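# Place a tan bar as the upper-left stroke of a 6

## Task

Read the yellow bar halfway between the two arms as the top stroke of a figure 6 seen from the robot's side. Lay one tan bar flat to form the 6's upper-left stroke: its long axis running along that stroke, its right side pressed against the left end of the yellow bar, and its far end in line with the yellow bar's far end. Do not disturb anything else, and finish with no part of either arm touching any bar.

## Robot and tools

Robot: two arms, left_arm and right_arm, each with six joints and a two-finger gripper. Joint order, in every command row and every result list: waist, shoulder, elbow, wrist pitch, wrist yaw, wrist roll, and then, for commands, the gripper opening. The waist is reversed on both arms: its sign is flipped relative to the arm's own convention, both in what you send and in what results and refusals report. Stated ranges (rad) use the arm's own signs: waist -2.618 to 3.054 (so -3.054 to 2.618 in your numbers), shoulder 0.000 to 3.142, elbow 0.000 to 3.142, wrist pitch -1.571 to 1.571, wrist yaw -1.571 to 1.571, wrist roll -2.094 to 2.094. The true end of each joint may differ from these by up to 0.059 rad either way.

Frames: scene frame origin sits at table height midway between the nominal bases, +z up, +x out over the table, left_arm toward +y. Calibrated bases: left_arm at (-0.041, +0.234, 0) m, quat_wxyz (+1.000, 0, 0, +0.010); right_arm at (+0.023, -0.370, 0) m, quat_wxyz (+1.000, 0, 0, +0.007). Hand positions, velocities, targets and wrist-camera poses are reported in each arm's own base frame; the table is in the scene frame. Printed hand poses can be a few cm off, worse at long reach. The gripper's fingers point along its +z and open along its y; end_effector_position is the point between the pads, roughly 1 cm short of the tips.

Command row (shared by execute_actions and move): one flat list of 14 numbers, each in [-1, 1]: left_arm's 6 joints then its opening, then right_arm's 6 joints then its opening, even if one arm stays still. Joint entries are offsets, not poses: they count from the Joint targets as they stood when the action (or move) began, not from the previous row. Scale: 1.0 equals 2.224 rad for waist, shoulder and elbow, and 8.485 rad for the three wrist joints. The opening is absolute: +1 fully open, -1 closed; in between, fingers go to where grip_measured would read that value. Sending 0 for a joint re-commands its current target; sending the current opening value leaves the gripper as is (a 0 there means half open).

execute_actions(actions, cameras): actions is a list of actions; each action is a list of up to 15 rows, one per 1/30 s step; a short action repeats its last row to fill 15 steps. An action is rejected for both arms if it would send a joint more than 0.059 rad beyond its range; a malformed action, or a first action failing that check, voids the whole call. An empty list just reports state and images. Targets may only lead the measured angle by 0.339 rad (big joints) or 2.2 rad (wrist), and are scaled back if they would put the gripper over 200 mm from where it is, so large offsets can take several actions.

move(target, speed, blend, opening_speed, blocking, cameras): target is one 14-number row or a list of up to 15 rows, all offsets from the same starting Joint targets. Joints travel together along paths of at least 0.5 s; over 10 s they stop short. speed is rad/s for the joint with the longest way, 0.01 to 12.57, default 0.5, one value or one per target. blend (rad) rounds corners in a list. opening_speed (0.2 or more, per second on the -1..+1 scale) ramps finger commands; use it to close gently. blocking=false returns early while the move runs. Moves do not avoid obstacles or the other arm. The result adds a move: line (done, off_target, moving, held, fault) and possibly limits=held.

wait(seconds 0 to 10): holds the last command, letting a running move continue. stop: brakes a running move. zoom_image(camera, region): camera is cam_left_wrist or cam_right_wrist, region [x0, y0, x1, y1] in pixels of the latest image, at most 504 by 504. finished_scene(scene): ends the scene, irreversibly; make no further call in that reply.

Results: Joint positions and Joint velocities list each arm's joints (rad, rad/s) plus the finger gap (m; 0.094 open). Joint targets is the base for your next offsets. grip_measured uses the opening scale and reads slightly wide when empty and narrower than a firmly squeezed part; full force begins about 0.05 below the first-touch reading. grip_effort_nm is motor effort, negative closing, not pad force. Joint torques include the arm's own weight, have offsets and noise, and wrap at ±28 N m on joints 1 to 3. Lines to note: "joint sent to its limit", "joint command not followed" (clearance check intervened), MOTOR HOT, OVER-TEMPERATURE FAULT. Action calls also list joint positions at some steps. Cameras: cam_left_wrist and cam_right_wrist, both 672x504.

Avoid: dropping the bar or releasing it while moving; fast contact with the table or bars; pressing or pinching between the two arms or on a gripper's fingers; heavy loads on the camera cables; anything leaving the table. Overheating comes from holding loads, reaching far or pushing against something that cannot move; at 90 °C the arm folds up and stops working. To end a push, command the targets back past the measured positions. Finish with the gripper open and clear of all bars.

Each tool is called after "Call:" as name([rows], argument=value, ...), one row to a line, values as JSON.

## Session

Call:
execute_actions(actions=[])

Scene clock: 0.00 s.
left_arm: end_effector_position=(+0.3946, +0.0274, +0.1131) grip_measured=+1.000 grip_effort_nm=n/a end_effector_quat_wxyz=(+0.588, -0.043, +0.805, +0.068) | right_arm: end_effector_position=(+0.3968, -0.0344, +0.1079) grip_measured=+1.000 grip_effort_nm=n/a end_effector_quat_wxyz=(+0.596, +0.067, +0.800, -0.029)
Joint positions: left_arm=[0.01 1.478 0.367 0.802 -0.169 0.008 0.094] | right_arm=[0.056 1.524 0.354 0.877 0.073 0.056 0.094]
Joint velocities: within noise
Joint torques (N m): no reading
Heat: left arm: 33 °C; right arm: 29 °C.
Joint targets: left_arm=[0.010 1.470 0.375 0.806 -0.170 0.007] | right_arm=[0.056 1.522 0.356 0.863 0.073 0.056]
Tool commands: left_gripper/opening=+1.0 right_gripper/opening=+1.0

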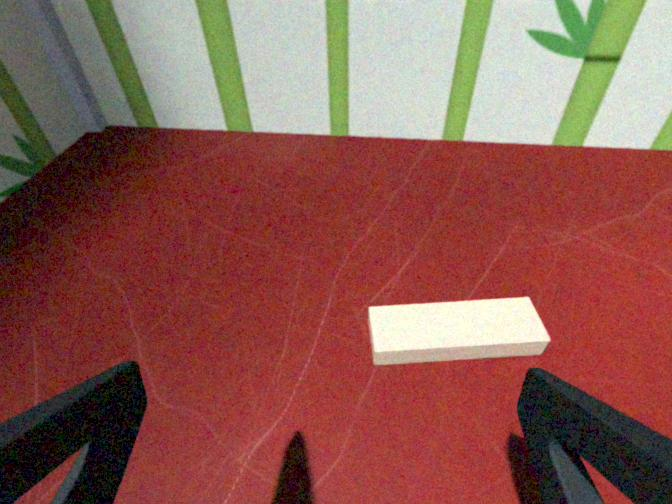

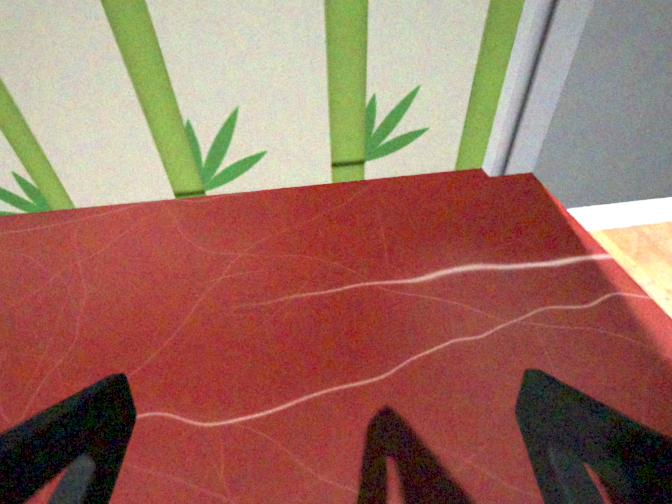

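Call:
move([
  [0.03,0.02,0.32,-0.035,0,0,1,0,0,0,0,0,0,1],
  [0.1075,0.0701,0.6542,-0.26,0.02,-0.0008,1,0,0,0,0,0,0,1],
], speed=0.7, blend=[0.2,0], cameras=["cam_left_wrist"])

Scene clock: 9.20 s.
left_arm: end_effector_position=(+0.3425, -0.0828, +0.2537) grip_measured=+1.000 grip_effort_nm=-0.002 end_effector_quat_wxyz=(+0.185, +0.122, +0.975, -0.019) | right_arm: end_effector_position=(+0.3968, -0.0344, +0.1079) grip_measured=+1.000 grip_effort_nm=-0.007 end_effector_quat_wxyz=(+0.596, +0.067, +0.800, -0.029)
Joint positions: left_arm=[0.243 1.615 1.803 -1.386 -0.006 0.007 0.094] | right_arm=[0.056 1.524 0.354 0.877 0.073 0.056 0.094]
Joint velocities: within noise
Joint torques (N m): left_arm=[0.61 -6.48 7.41 0.84 0.06 -0.09] | right_arm=[-0.06 -4.71 5.71 1.33 0.04 -0.03]
Heat: left arm: 33 °C; right arm: 30 °C.
Joint targets: left_arm=[0.249 1.625 1.830 -1.400 0.000 0.000] | right_arm=[0.056 1.522 0.356 0.863 0.073 0.056]
move: done
Images, in order (width x height): cam_left_wrist 672x504.

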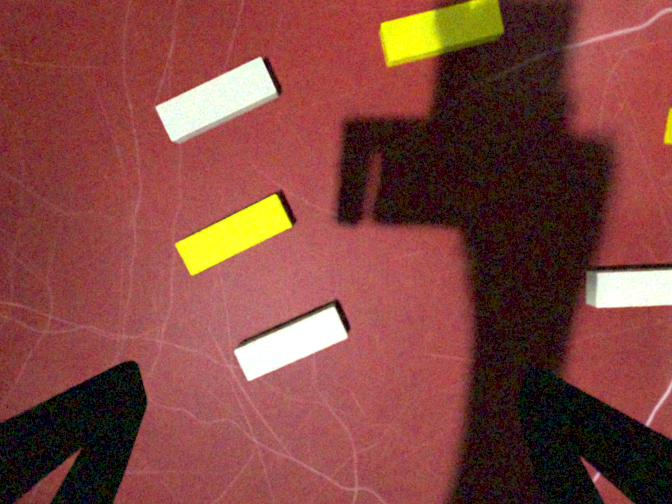

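Call:
move(target=[-0.1344,-0.0157,-0.3107,0.0378,0.0212,0.172,0.4,0,0,0,0,0,0,1], speed=0.7, cameras=["cam_left_wrist"])

Scene clock: 29.57 s.
left_arm: end_effector_position=(+0.2793, -0.0151, +0.0768) grip_measured=+0.403 grip_effort_nm=-0.149 end_effector_quat_wxyz=(+0.056, +0.644, +0.761, -0.057) | right_arm: end_effector_position=(+0.3968, -0.0344, +0.1079) grip_measured=+1.000 grip_effort_nm=0.002 end_effector_quat_wxyz=(+0.596, +0.067, +0.800, -0.029)
Joint positions: left_arm=[-0.045 1.615 1.146 -1.096 0.16 1.449 0.066] | right_arm=[0.056 1.524 0.354 0.877 0.073 0.056 0.094]
Joint velocities: within noise
Joint torques (N m): left_arm=[-0.43 -9.5 4.7 0.47 0.28 0.1] | right_arm=[-0.05 -4.78 5.65 1.29 0.02 -0.02]
Heat: left arm: 34 °C; right arm: 32 °C.
Joint targets: left_arm=[-0.050 1.591 1.138 -1.079 0.179 1.459] | right_arm=[0.056 1.522 0.356 0.863 0.073 0.056]
move: done
Images, in order (width x height): cam_left_wrist 672x504.

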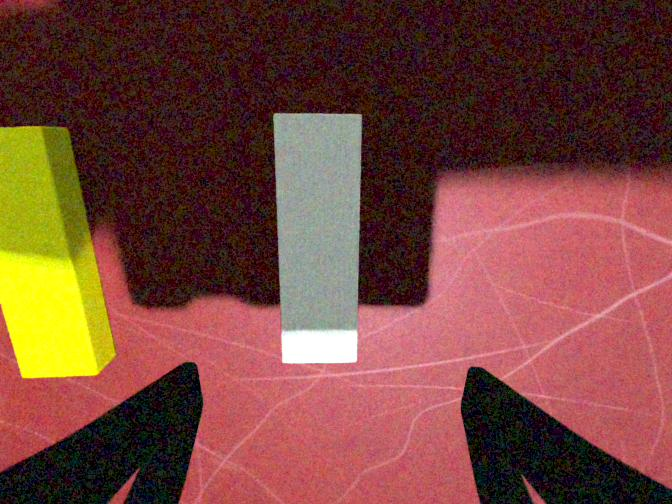

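Call:
move(target=[0.0067,0.0553,-0.0652,0.0282,0,0.0006,0.2,0,0,0,0,0,0,1], speed=0.25, opening_speed=1, cameras=["cam_left_wrist"])

Scene clock: 47.13 s.
left_arm: end_effector_position=(+0.2836, -0.0157, +0.0186) grip_measured=+0.203 grip_effort_nm=-0.139 end_effector_quat_wxyz=(+0.057, +0.647, +0.758, -0.056) | right_arm: end_effector_position=(+0.3968, -0.0344, +0.1079) grip_measured=+1.000 grip_effort_nm=0.002 end_effector_quat_wxyz=(+0.596, +0.067, +0.800, -0.029)
Joint positions: left_arm=[-0.043 1.707 1.001 -0.858 0.161 1.455 0.057] | right_arm=[0.056 1.524 0.354 0.877 0.073 0.056 0.094]
Joint velocities: within noise
Joint torques (N m): left_arm=[0.72 -7.16 4.44 0.47 0.29 0.09] | right_arm=[-0.13 -4.86 5.7 1.32 0.02 -0.01]
Heat: left arm: 35 °C; right arm: 33 °C.
Joint targets: left_arm=[-0.035 1.713 0.994 -0.840 0.180 1.464] | right_arm=[0.056 1.522 0.356 0.863 0.073 0.056]
move: done
Images, in order (width x height): cam_left_wrist 672x504.

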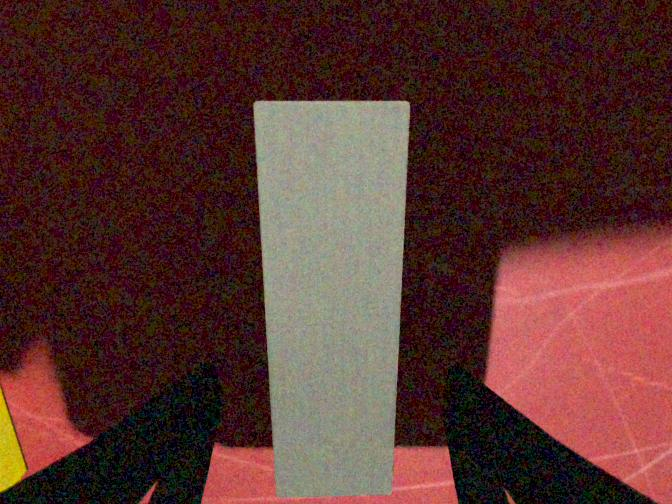

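Perfectly centred. Grip, lift, look.

Call:
move(target=[0,0,0,0,0,0,-0.6,0,0,0,0,0,0,1], opening_speed=0.4, cameras=["cam_left_wrist"])

Scene clock: 52.03 s.
left_arm: end_effector_position=(+0.2839, -0.0157, +0.0186) grip_measured=-0.394 grip_effort_nm=-1.033 end_effector_quat_wxyz=(+0.058, +0.647, +0.758, -0.056) | right_arm: end_effector_position=(+0.3968, -0.0344, +0.1079) grip_measured=+1.000 grip_effort_nm=-0.002 end_effector_quat_wxyz=(+0.596, +0.067, +0.800, -0.029)
Joint positions: left_arm=[-0.043 1.707 1.001 -0.856 0.161 1.455 0.028] | right_arm=[0.056 1.524 0.354 0.877 0.073 0.056 0.094]
Joint velocities: within noise
Joint torques (N m): left_arm=[0.66 -7.17 4.36 0.48 0.29 0.09] | right_arm=[-0.05 -4.78 5.68 1.33 0.02 -0.04]
Heat: left arm: 35 °C; right arm: 34 °C.
Joint targets: left_arm=[-0.035 1.713 0.994 -0.840 0.179 1.464] | right_arm=[0.056 1.522 0.356 0.863 0.073 0.056]
move: done
Images, in order (width x height): cam_left_wrist 672x504.

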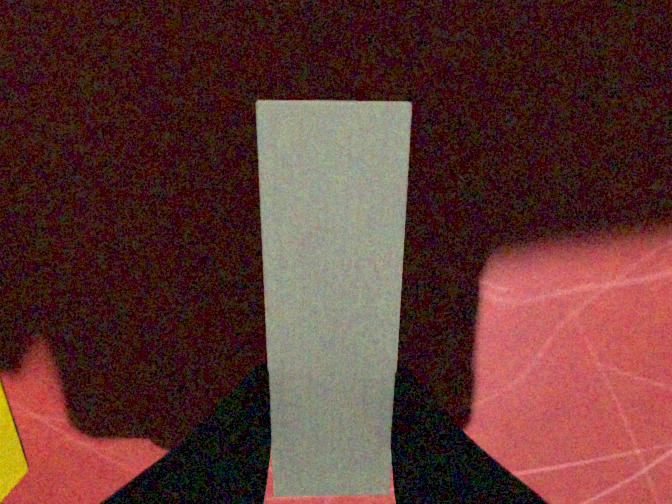

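Call:
move([
  [0,-0.0553,0.1228,-0.0441,0,0,-0.6,0,0,0,0,0,0,1],
  [0.1317,-0.1079,0.0616,0.0332,-0.0211,-0.1725,-0.6,0,0,0,0,0,0,1],
], speed=[0.35,0.7], blend=[0.05,0], cameras=["cam_left_wrist"])

Call:
zoom_image(camera="cam_left_wrist", region=[360, 0, 560, 160])

Scene clock: 62.47 s.
left_arm: end_effector_position=(+0.3845, -0.0998, +0.1458) grip_measured=-0.395 grip_effort_nm=-1.033 end_effector_quat_wxyz=(+0.300, +0.126, +0.945, -0.040) | right_arm: end_effector_position=(+0.3968, -0.0344, +0.1079) grip_measured=+1.000 grip_effort_nm=-0.007 end_effector_quat_wxyz=(+0.596, +0.067, +0.800, -0.029)
Joint positions: left_arm=[0.253 1.504 1.139 -0.591 0.007 0.009 0.028] | right_arm=[0.056 1.524 0.354 0.877 0.073 0.056 0.094]
Joint velocities: within noise
Joint torques (N m): left_arm=[0.42 -10.09 5.52 1.83 -0.05 -0.11] | right_arm=[-0.08 -4.86 5.78 1.31 0.02 -0.02]
Heat: left arm: 34 °C; right arm: 34 °C.
Joint targets: left_arm=[0.258 1.474 1.131 -0.558 0.000 0.001] | right_arm=[0.056 1.522 0.356 0.863 0.073 0.056]
move: done
Images, in order (width x height): cam_left_wrist 672x504.

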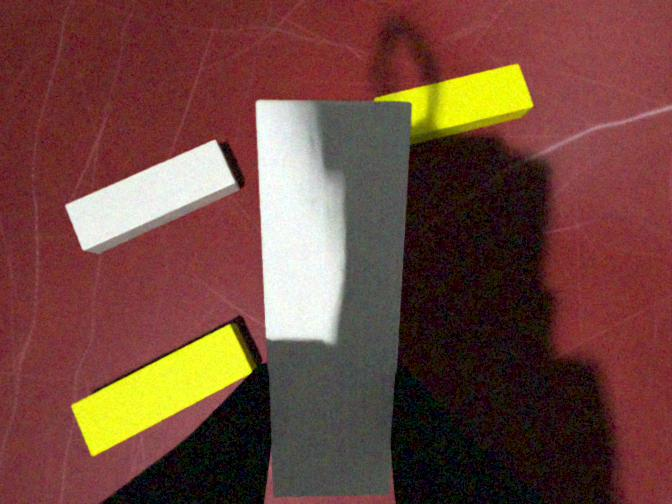

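Scaled by 2.520.

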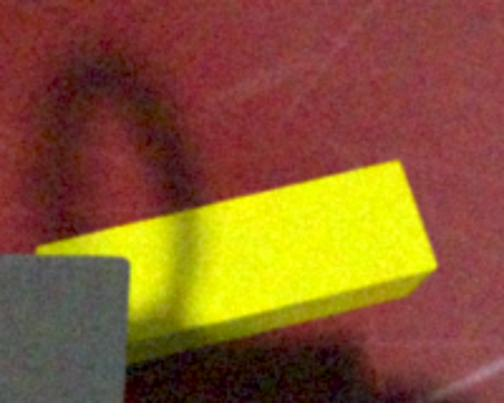

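Call:
move(target=[0.0259,0.3570,0.3561,-0.0599,-0.0067,-0.0362,-0.6,0,0,0,0,0,0,1], speed=0.4, cameras=["cam_left_wrist"])

Call:
zoom_image(camera="cam_left_wrist", region=[390, 70, 550, 270])

Scene clock: 88.77 s.
left_arm: end_effector_position=(+0.4558, -0.1364, +0.0430) grip_measured=-0.395 grip_effort_nm=-1.033 end_effector_quat_wxyz=(+0.079, +0.004, +0.997, -0.001) | right_arm: end_effector_position=(+0.3968, -0.0344, +0.1079) grip_measured=+1.000 grip_effort_nm=0.002 end_effector_quat_wxyz=(+0.596, +0.067, +0.800, -0.029)
Joint positions: left_arm=[0.31 2.26 1.894 -1.053 -0.045 -0.298 0.028] | right_arm=[0.056 1.524 0.354 0.877 0.073 0.056 0.094]
Joint velocities: within noise
Joint torques (N m): left_arm=[0.51 -13.11 7.76 0.45 -0.12 -0.09] | right_arm=[0.02 -4.83 5.83 1.3 0.01 -0.04]
Heat: left arm: 36 °C; right arm: 35 °C.
Joint targets: left_arm=[0.316 2.268 1.923 -1.066 -0.056 -0.307] | right_arm=[0.056 1.522 0.356 0.863 0.073 0.056]
move: done
Images, in order (width x height): cam_left_wrist 672x504.

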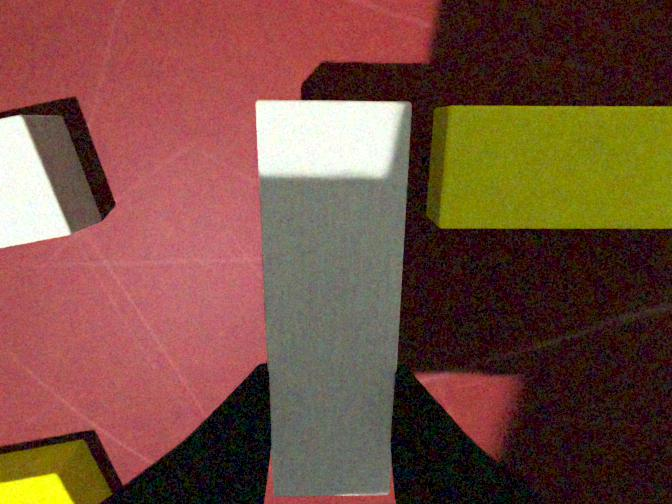

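Scaled by 2.520.

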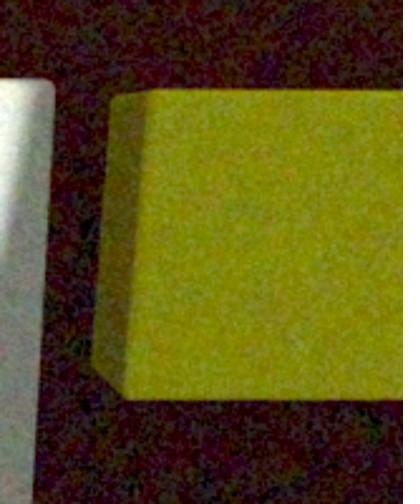

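Call:
move(target=[0.0079,0.0100,-0.0198,0.0066,-0.0004,-0.0017,-0.6,0,0,0,0,0,0,1], speed=0.1, cameras=["cam_left_wrist"])

Call:
zoom_image(camera="cam_left_wrist", region=[380, 70, 540, 270])

Scene clock: 105.43 s.
left_arm: end_effector_position=(+0.4538, -0.1443, +0.0335) grip_measured=-0.395 grip_effort_nm=-1.028 end_effector_quat_wxyz=(+0.075, +0.006, +0.997, +0.000) | right_arm: end_effector_position=(+0.3968, -0.0344, +0.1079) grip_measured=+1.000 grip_effort_nm=0.002 end_effector_quat_wxyz=(+0.596, +0.067, +0.800, -0.029)
Joint positions: left_arm=[0.328 2.277 1.886 -1.037 -0.048 -0.313 0.028] | right_arm=[0.056 1.524 0.354 0.877 0.073 0.056 0.094]
Joint velocities: within noise
Joint torques (N m): left_arm=[0.4 -12.83 5.01 0.86 -0.12 -0.09] | right_arm=[-0.01 -4.92 5.72 1.31 0.03 -0.03]
Heat: left arm: 38 °C; right arm: 36 °C.
Joint targets: left_arm=[0.333 2.290 1.879 -1.010 -0.060 -0.321] | right_arm=[0.056 1.522 0.356 0.863 0.073 0.056]
move: done
Images, in order (width x height): cam_left_wrist 672x504.

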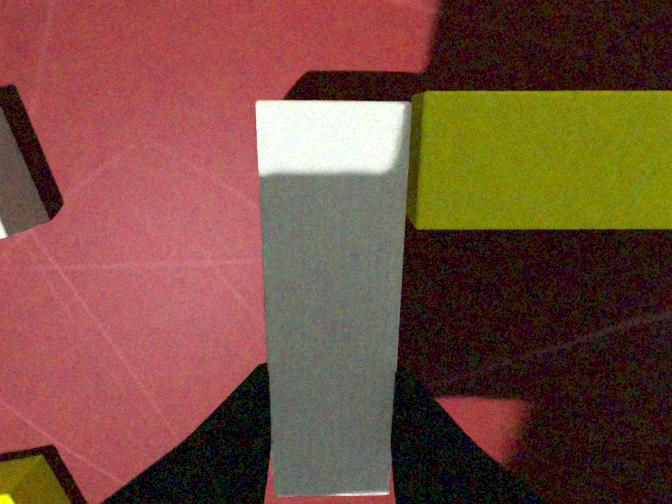

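Scaled by 2.520.

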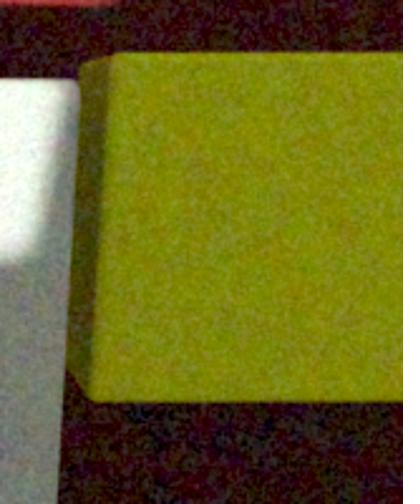

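Call:
move(target=[0.0014,0.0024,-0.0057,0.0033,0,0,-0.6,0,0,0,0,0,0,1], speed=0.1, cameras=["cam_left_wrist"])

Call:
zoom_image(camera="cam_left_wrist", region=[380, 70, 540, 270])

Scene clock: 120.53 s.
left_arm: end_effector_position=(+0.4567, -0.1453, +0.0294) grip_measured=-0.395 grip_effort_nm=-1.033 end_effector_quat_wxyz=(+0.081, +0.006, +0.997, -0.001) | right_arm: end_effector_position=(+0.3968, -0.0344, +0.1079) grip_measured=+1.000 grip_effort_nm=0.002 end_effector_quat_wxyz=(+0.596, +0.067, +0.800, -0.029)
Joint positions: left_arm=[0.328 2.281 1.874 -1.009 -0.048 -0.313 0.028] | right_arm=[0.056 1.524 0.354 0.877 0.073 0.056 0.094]
Joint velocities: within noise
Joint torques (N m): left_arm=[0.65 -12.78 5 0.89 -0.12 -0.08] | right_arm=[-0.02 -4.82 5.72 1.32 0.03 -0.02]
Heat: left arm: 39 °C; right arm: 36 °C.
Joint targets: left_arm=[0.336 2.295 1.866 -0.982 -0.060 -0.321] | right_arm=[0.056 1.522 0.356 0.863 0.073 0.056]
move: done
Images, in order (width x height): cam_left_wrist 672x504.

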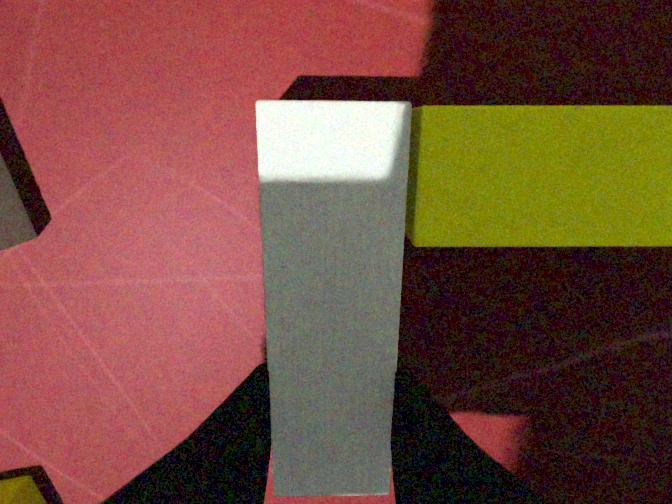

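Scaled by 2.520.

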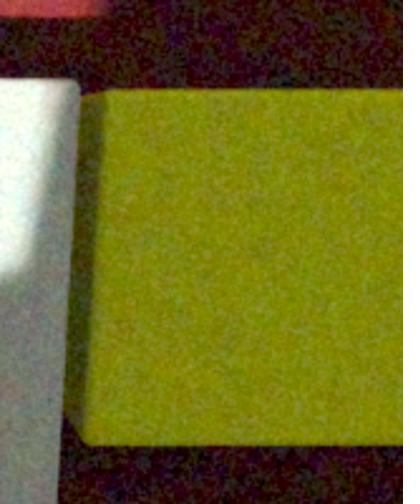

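Call:
move(target=[0.0022,0.0020,-0.0007,0.0006,0,0,-0.6,0,0,0,0,0,0,1], speed=0.1, cameras=["cam_left_wrist"])

Call:
zoom_image(camera="cam_left_wrist", region=[380, 70, 540, 270])

Scene clock: 129.87 s.
left_arm: end_effector_position=(+0.4568, -0.1482, +0.0275) grip_measured=-0.395 grip_effort_nm=-1.028 end_effector_quat_wxyz=(+0.081, +0.008, +0.997, -0.002) | right_arm: end_effector_position=(+0.3968, -0.0344, +0.1079) grip_measured=+1.000 grip_effort_nm=0.002 end_effector_quat_wxyz=(+0.596, +0.067, +0.800, -0.029)
Joint positions: left_arm=[0.334 2.286 1.874 -1.004 -0.048 -0.313 0.028] | right_arm=[0.056 1.524 0.354 0.877 0.073 0.056 0.094]
Joint velocities: within noise
Joint torques (N m): left_arm=[0.64 -12.74 4.85 0.9 -0.13 -0.1] | right_arm=[-0.05 -4.82 5.78 1.32 0.04 -0.04]
Heat: left arm: 38 °C; right arm: 36 °C.
Joint targets: left_arm=[0.341 2.300 1.864 -0.977 -0.060 -0.321] | right_arm=[0.056 1.522 0.356 0.863 0.073 0.056]
move: done
Images, in order (width x height): cam_left_wrist 672x504.

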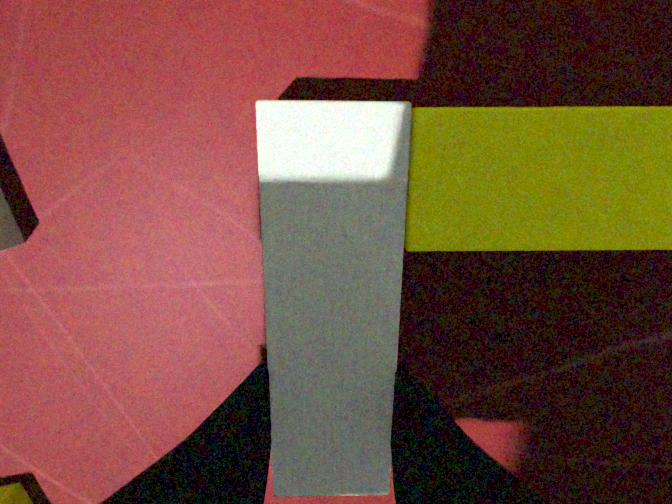

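Scaled by 2.520.

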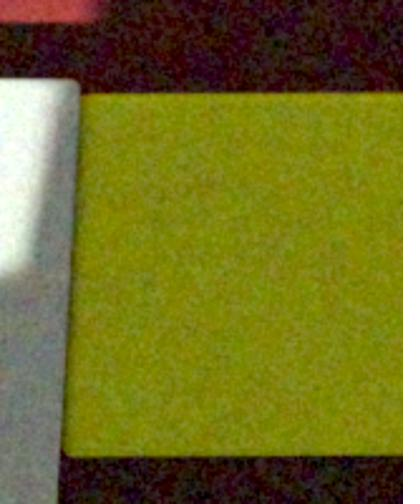

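Call:
move(target=[0.0006,0.0002,-0.0036,0.0009,0,0,-0.6,0,0,0,0,0,0,1], speed=0.1, cameras=["cam_left_wrist"])

Call:
zoom_image(camera="cam_left_wrist", region=[380, 70, 540, 270])

Scene clock: 137.07 s.
left_arm: end_effector_position=(+0.4562, -0.1479, +0.0253) grip_measured=-0.395 grip_effort_nm=-1.033 end_effector_quat_wxyz=(+0.081, +0.008, +0.997, -0.001) | right_arm: end_effector_position=(+0.3968, -0.0344, +0.1079) grip_measured=+1.000 grip_effort_nm=0.007 end_effector_quat_wxyz=(+0.596, +0.067, +0.800, -0.029)
Joint positions: left_arm=[0.334 2.286 1.865 -0.996 -0.049 -0.313 0.028] | right_arm=[0.056 1.524 0.354 0.877 0.073 0.056 0.094]
Joint velocities: within noise
Joint torques (N m): left_arm=[0.73 -12.78 4.92 0.86 -0.11 -0.07] | right_arm=[-0.12 -4.82 5.57 1.3 0.03 -0.02]
Heat: left arm: 37 °C; right arm: 36 °C.
Joint targets: left_arm=[0.342 2.300 1.856 -0.970 -0.060 -0.321] | right_arm=[0.056 1.522 0.356 0.863 0.073 0.056]
move: done
Images, in order (width x height): cam_left_wrist 672x504.

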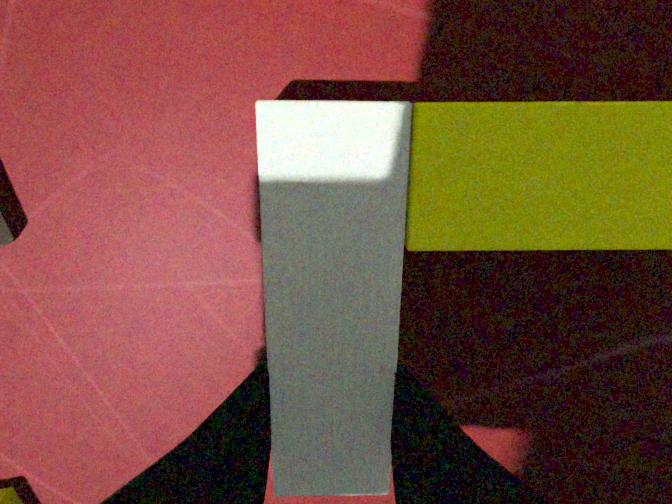

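Scaled by 2.520.

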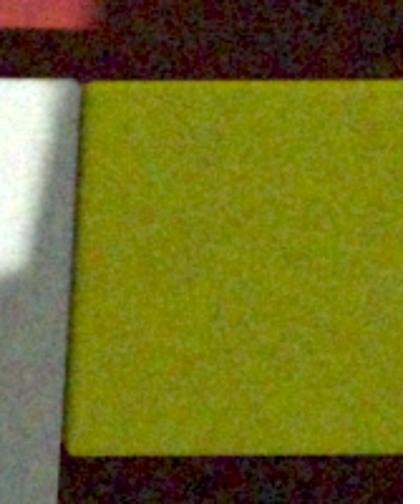

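Call:
move(target=[0.0004,0.0012,-0.0010,0.0004,0,0,-0.6,0,0,0,0,0,0,1], speed=0.1, cameras=["cam_left_wrist"])

Call:
zoom_image(camera="cam_left_wrist", region=[380, 70, 540, 270])

Scene clock: 144.50 s.
left_arm: end_effector_position=(+0.4569, -0.1482, +0.0253) grip_measured=-0.395 grip_effort_nm=-1.033 end_effector_quat_wxyz=(+0.082, +0.008, +0.997, -0.002) | right_arm: end_effector_position=(+0.3968, -0.0344, +0.1079) grip_measured=+1.000 grip_effort_nm=0.002 end_effector_quat_wxyz=(+0.596, +0.067, +0.800, -0.029)
Joint positions: left_arm=[0.334 2.286 1.865 -0.993 -0.049 -0.313 0.028] | right_arm=[0.056 1.524 0.354 0.877 0.073 0.056 0.094]
Joint velocities: within noise
Joint torques (N m): left_arm=[0.81 -12.55 4.78 0.88 -0.11 -0.07] | right_arm=[-0.02 -4.78 5.71 1.28 0.03 -0.03]
Heat: left arm: 37 °C; right arm: 37 °C.
Joint targets: left_arm=[0.343 2.303 1.854 -0.966 -0.060 -0.321] | right_arm=[0.056 1.522 0.356 0.863 0.073 0.056]
move: done
Images, in order (width x height): cam_left_wrist 672x504.

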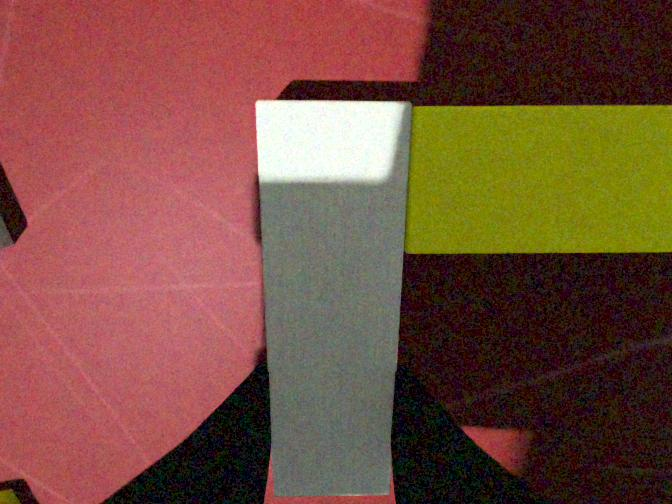

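Scaled by 2.520.

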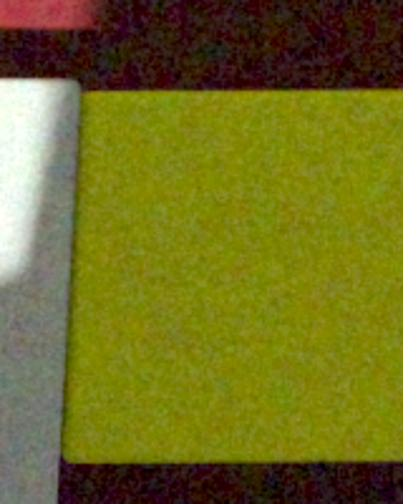

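Call:
move(target=[0,0.0012,-0.0018,0,0,0,-0.6,0,0,0,0,0,0,1], speed=0.1, cameras=["cam_left_wrist"])

Call:
zoom_image(camera="cam_left_wrist", region=[380, 70, 540, 270])

Scene clock: 148.77 s.
left_arm: end_effector_position=(+0.4563, -0.1489, +0.0242) grip_measured=-0.395 grip_effort_nm=-1.028 end_effector_quat_wxyz=(+0.082, +0.009, +0.997, -0.001) | right_arm: end_effector_position=(+0.3968, -0.0344, +0.1079) grip_measured=+1.000 grip_effort_nm=0.002 end_effector_quat_wxyz=(+0.596, +0.067, +0.800, -0.029)
Joint positions: left_arm=[0.336 2.286 1.861 -0.989 -0.05 -0.314 0.028] | right_arm=[0.056 1.524 0.354 0.877 0.073 0.056 0.094]
Joint velocities: within noise
Joint torques (N m): left_arm=[0.64 -12.34 4.77 0.86 -0.11 -0.08] | right_arm=[-0.01 -4.75 5.71 1.3 0.02 -0.03]
Heat: left arm: 37 °C; right arm: 37 °C.
Joint targets: left_arm=[0.343 2.305 1.850 -0.966 -0.060 -0.321] | right_arm=[0.056 1.522 0.356 0.863 0.073 0.056]
move: done
Images, in order (width x height): cam_left_wrist 672x504.

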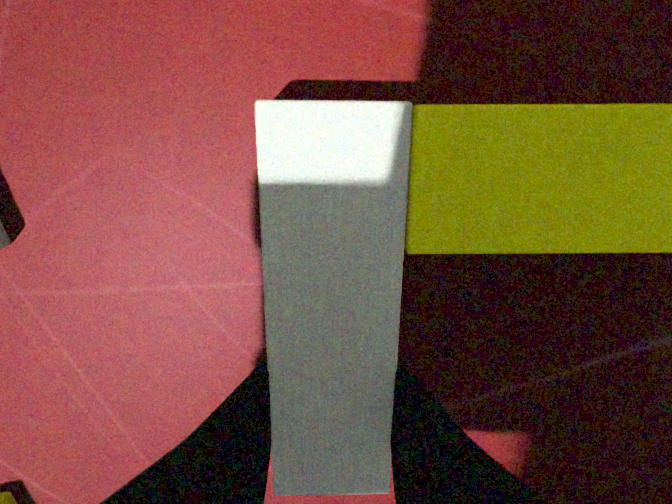

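Scaled by 2.520.

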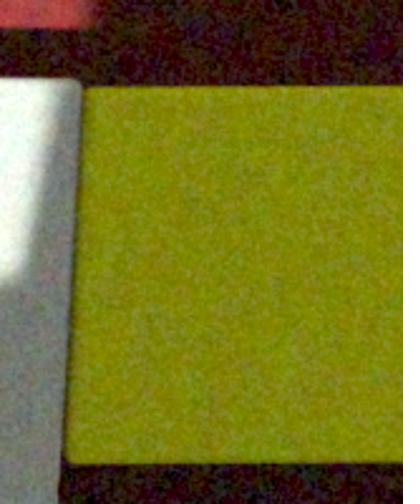

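Call:
move(target=[0,0,0,0,0,0,-0.1,0,0,0,0,0,0,1], opening_speed=0.3, cameras=["cam_left_wrist"])

Call:
zoom_image(camera="cam_left_wrist", region=[380, 70, 540, 270])

Scene clock: 153.90 s.
left_arm: end_effector_position=(+0.4560, -0.1487, +0.0223) grip_measured=-0.103 grip_effort_nm=0.144 end_effector_quat_wxyz=(+0.080, +0.009, +0.997, -0.001) | right_arm: end_effector_position=(+0.3968, -0.0344, +0.1079) grip_measured=+1.000 grip_effort_nm=0.002 end_effector_quat_wxyz=(+0.596, +0.067, +0.800, -0.029)
Joint positions: left_arm=[0.336 2.29 1.861 -0.989 -0.05 -0.314 0.042] | right_arm=[0.056 1.524 0.354 0.877 0.073 0.056 0.094]
Joint velocities: within noise
Joint torques (N m): left_arm=[0.64 -12.7 4.75 0.83 -0.12 -0.07] | right_arm=[-0.02 -4.88 5.86 1.31 0.01 -0.05]
Heat: left arm: 36 °C; right arm: 37 °C.
Joint targets: left_arm=[0.343 2.306 1.850 -0.966 -0.060 -0.321] | right_arm=[0.056 1.522 0.356 0.863 0.073 0.056]
move: done
Images, in order (width x height): cam_left_wrist 672x504.

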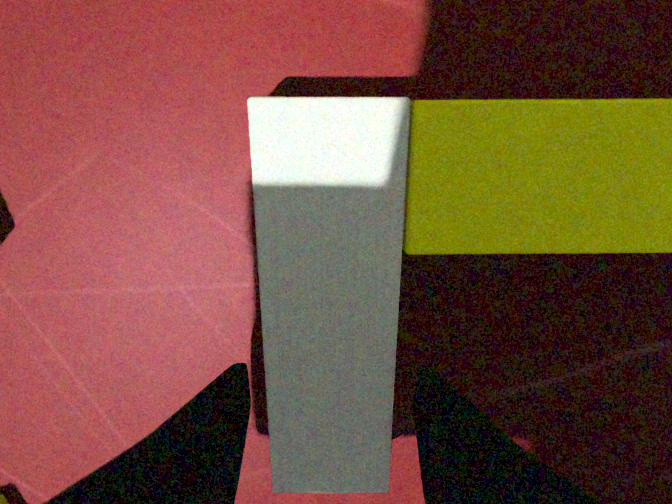

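Scaled by 2.520.

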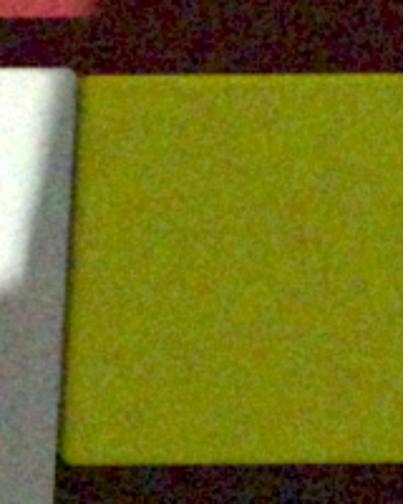

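Call:
move([
  [0,-0.054,0,0,0,0,-0.1,0,0,0,0,0,0,1],
  [-0.0382,-0.3548,-0.3233,0.0481,0.0071,0.0378,-0.1,0,0,0,0,0,0,1],
], speed=[0.2,0.5], blend=[0.03,0], cameras=["cam_left_wrist"])

Call:
zoom_image(camera="cam_left_wrist", region=[200, 0, 550, 300])

Scene clock: 163.83 s.
left_arm: end_effector_position=(+0.3862, -0.1029, +0.1336) grip_measured=-0.103 grip_effort_nm=0.139 end_effector_quat_wxyz=(+0.286, +0.122, +0.950, -0.037) | right_arm: end_effector_position=(+0.3968, -0.0344, +0.1079) grip_measured=+1.000 grip_effort_nm=-0.002 end_effector_quat_wxyz=(+0.596, +0.067, +0.800, -0.029)
Joint positions: left_arm=[0.265 1.541 1.142 -0.586 -0.004 -0.009 0.042] | right_arm=[0.056 1.524 0.354 0.877 0.073 0.056 0.094]
Joint velocities: within noise
Joint torques (N m): left_arm=[-0.61 -9.74 5.38 1.68 0.05 0.07] | right_arm=[-0.05 -4.83 5.74 1.3 0.04 -0.04]
Heat: left arm: 37 °C; right arm: 37 °C.
Joint targets: left_arm=[0.258 1.517 1.131 -0.558 0.000 0.000] | right_arm=[0.056 1.522 0.356 0.863 0.073 0.056]
move: done
Images, in order (width x height): cam_left_wrist 672x504.

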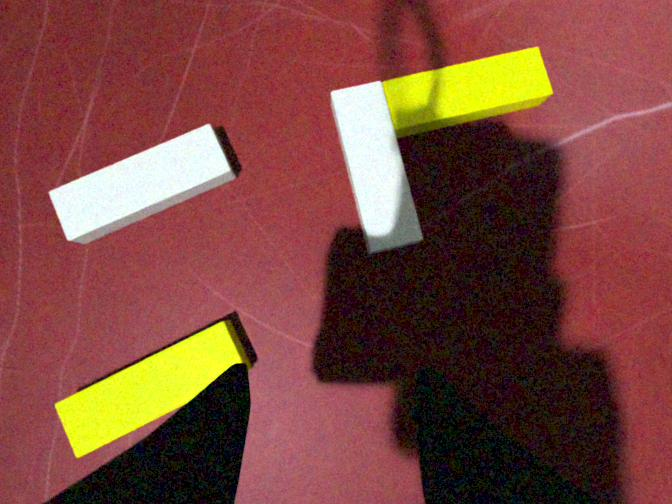

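Scaled by 1.440.

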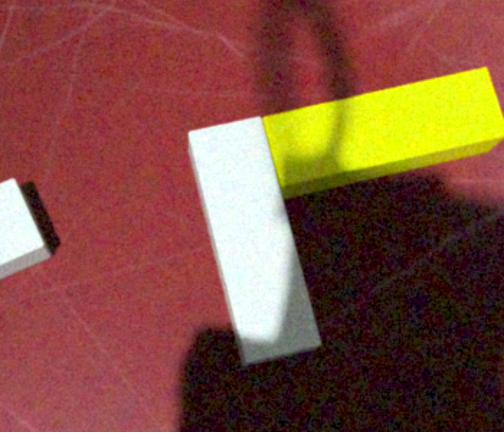

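Call:
finished_scene(scene=3)

The scene is finished: the task was done.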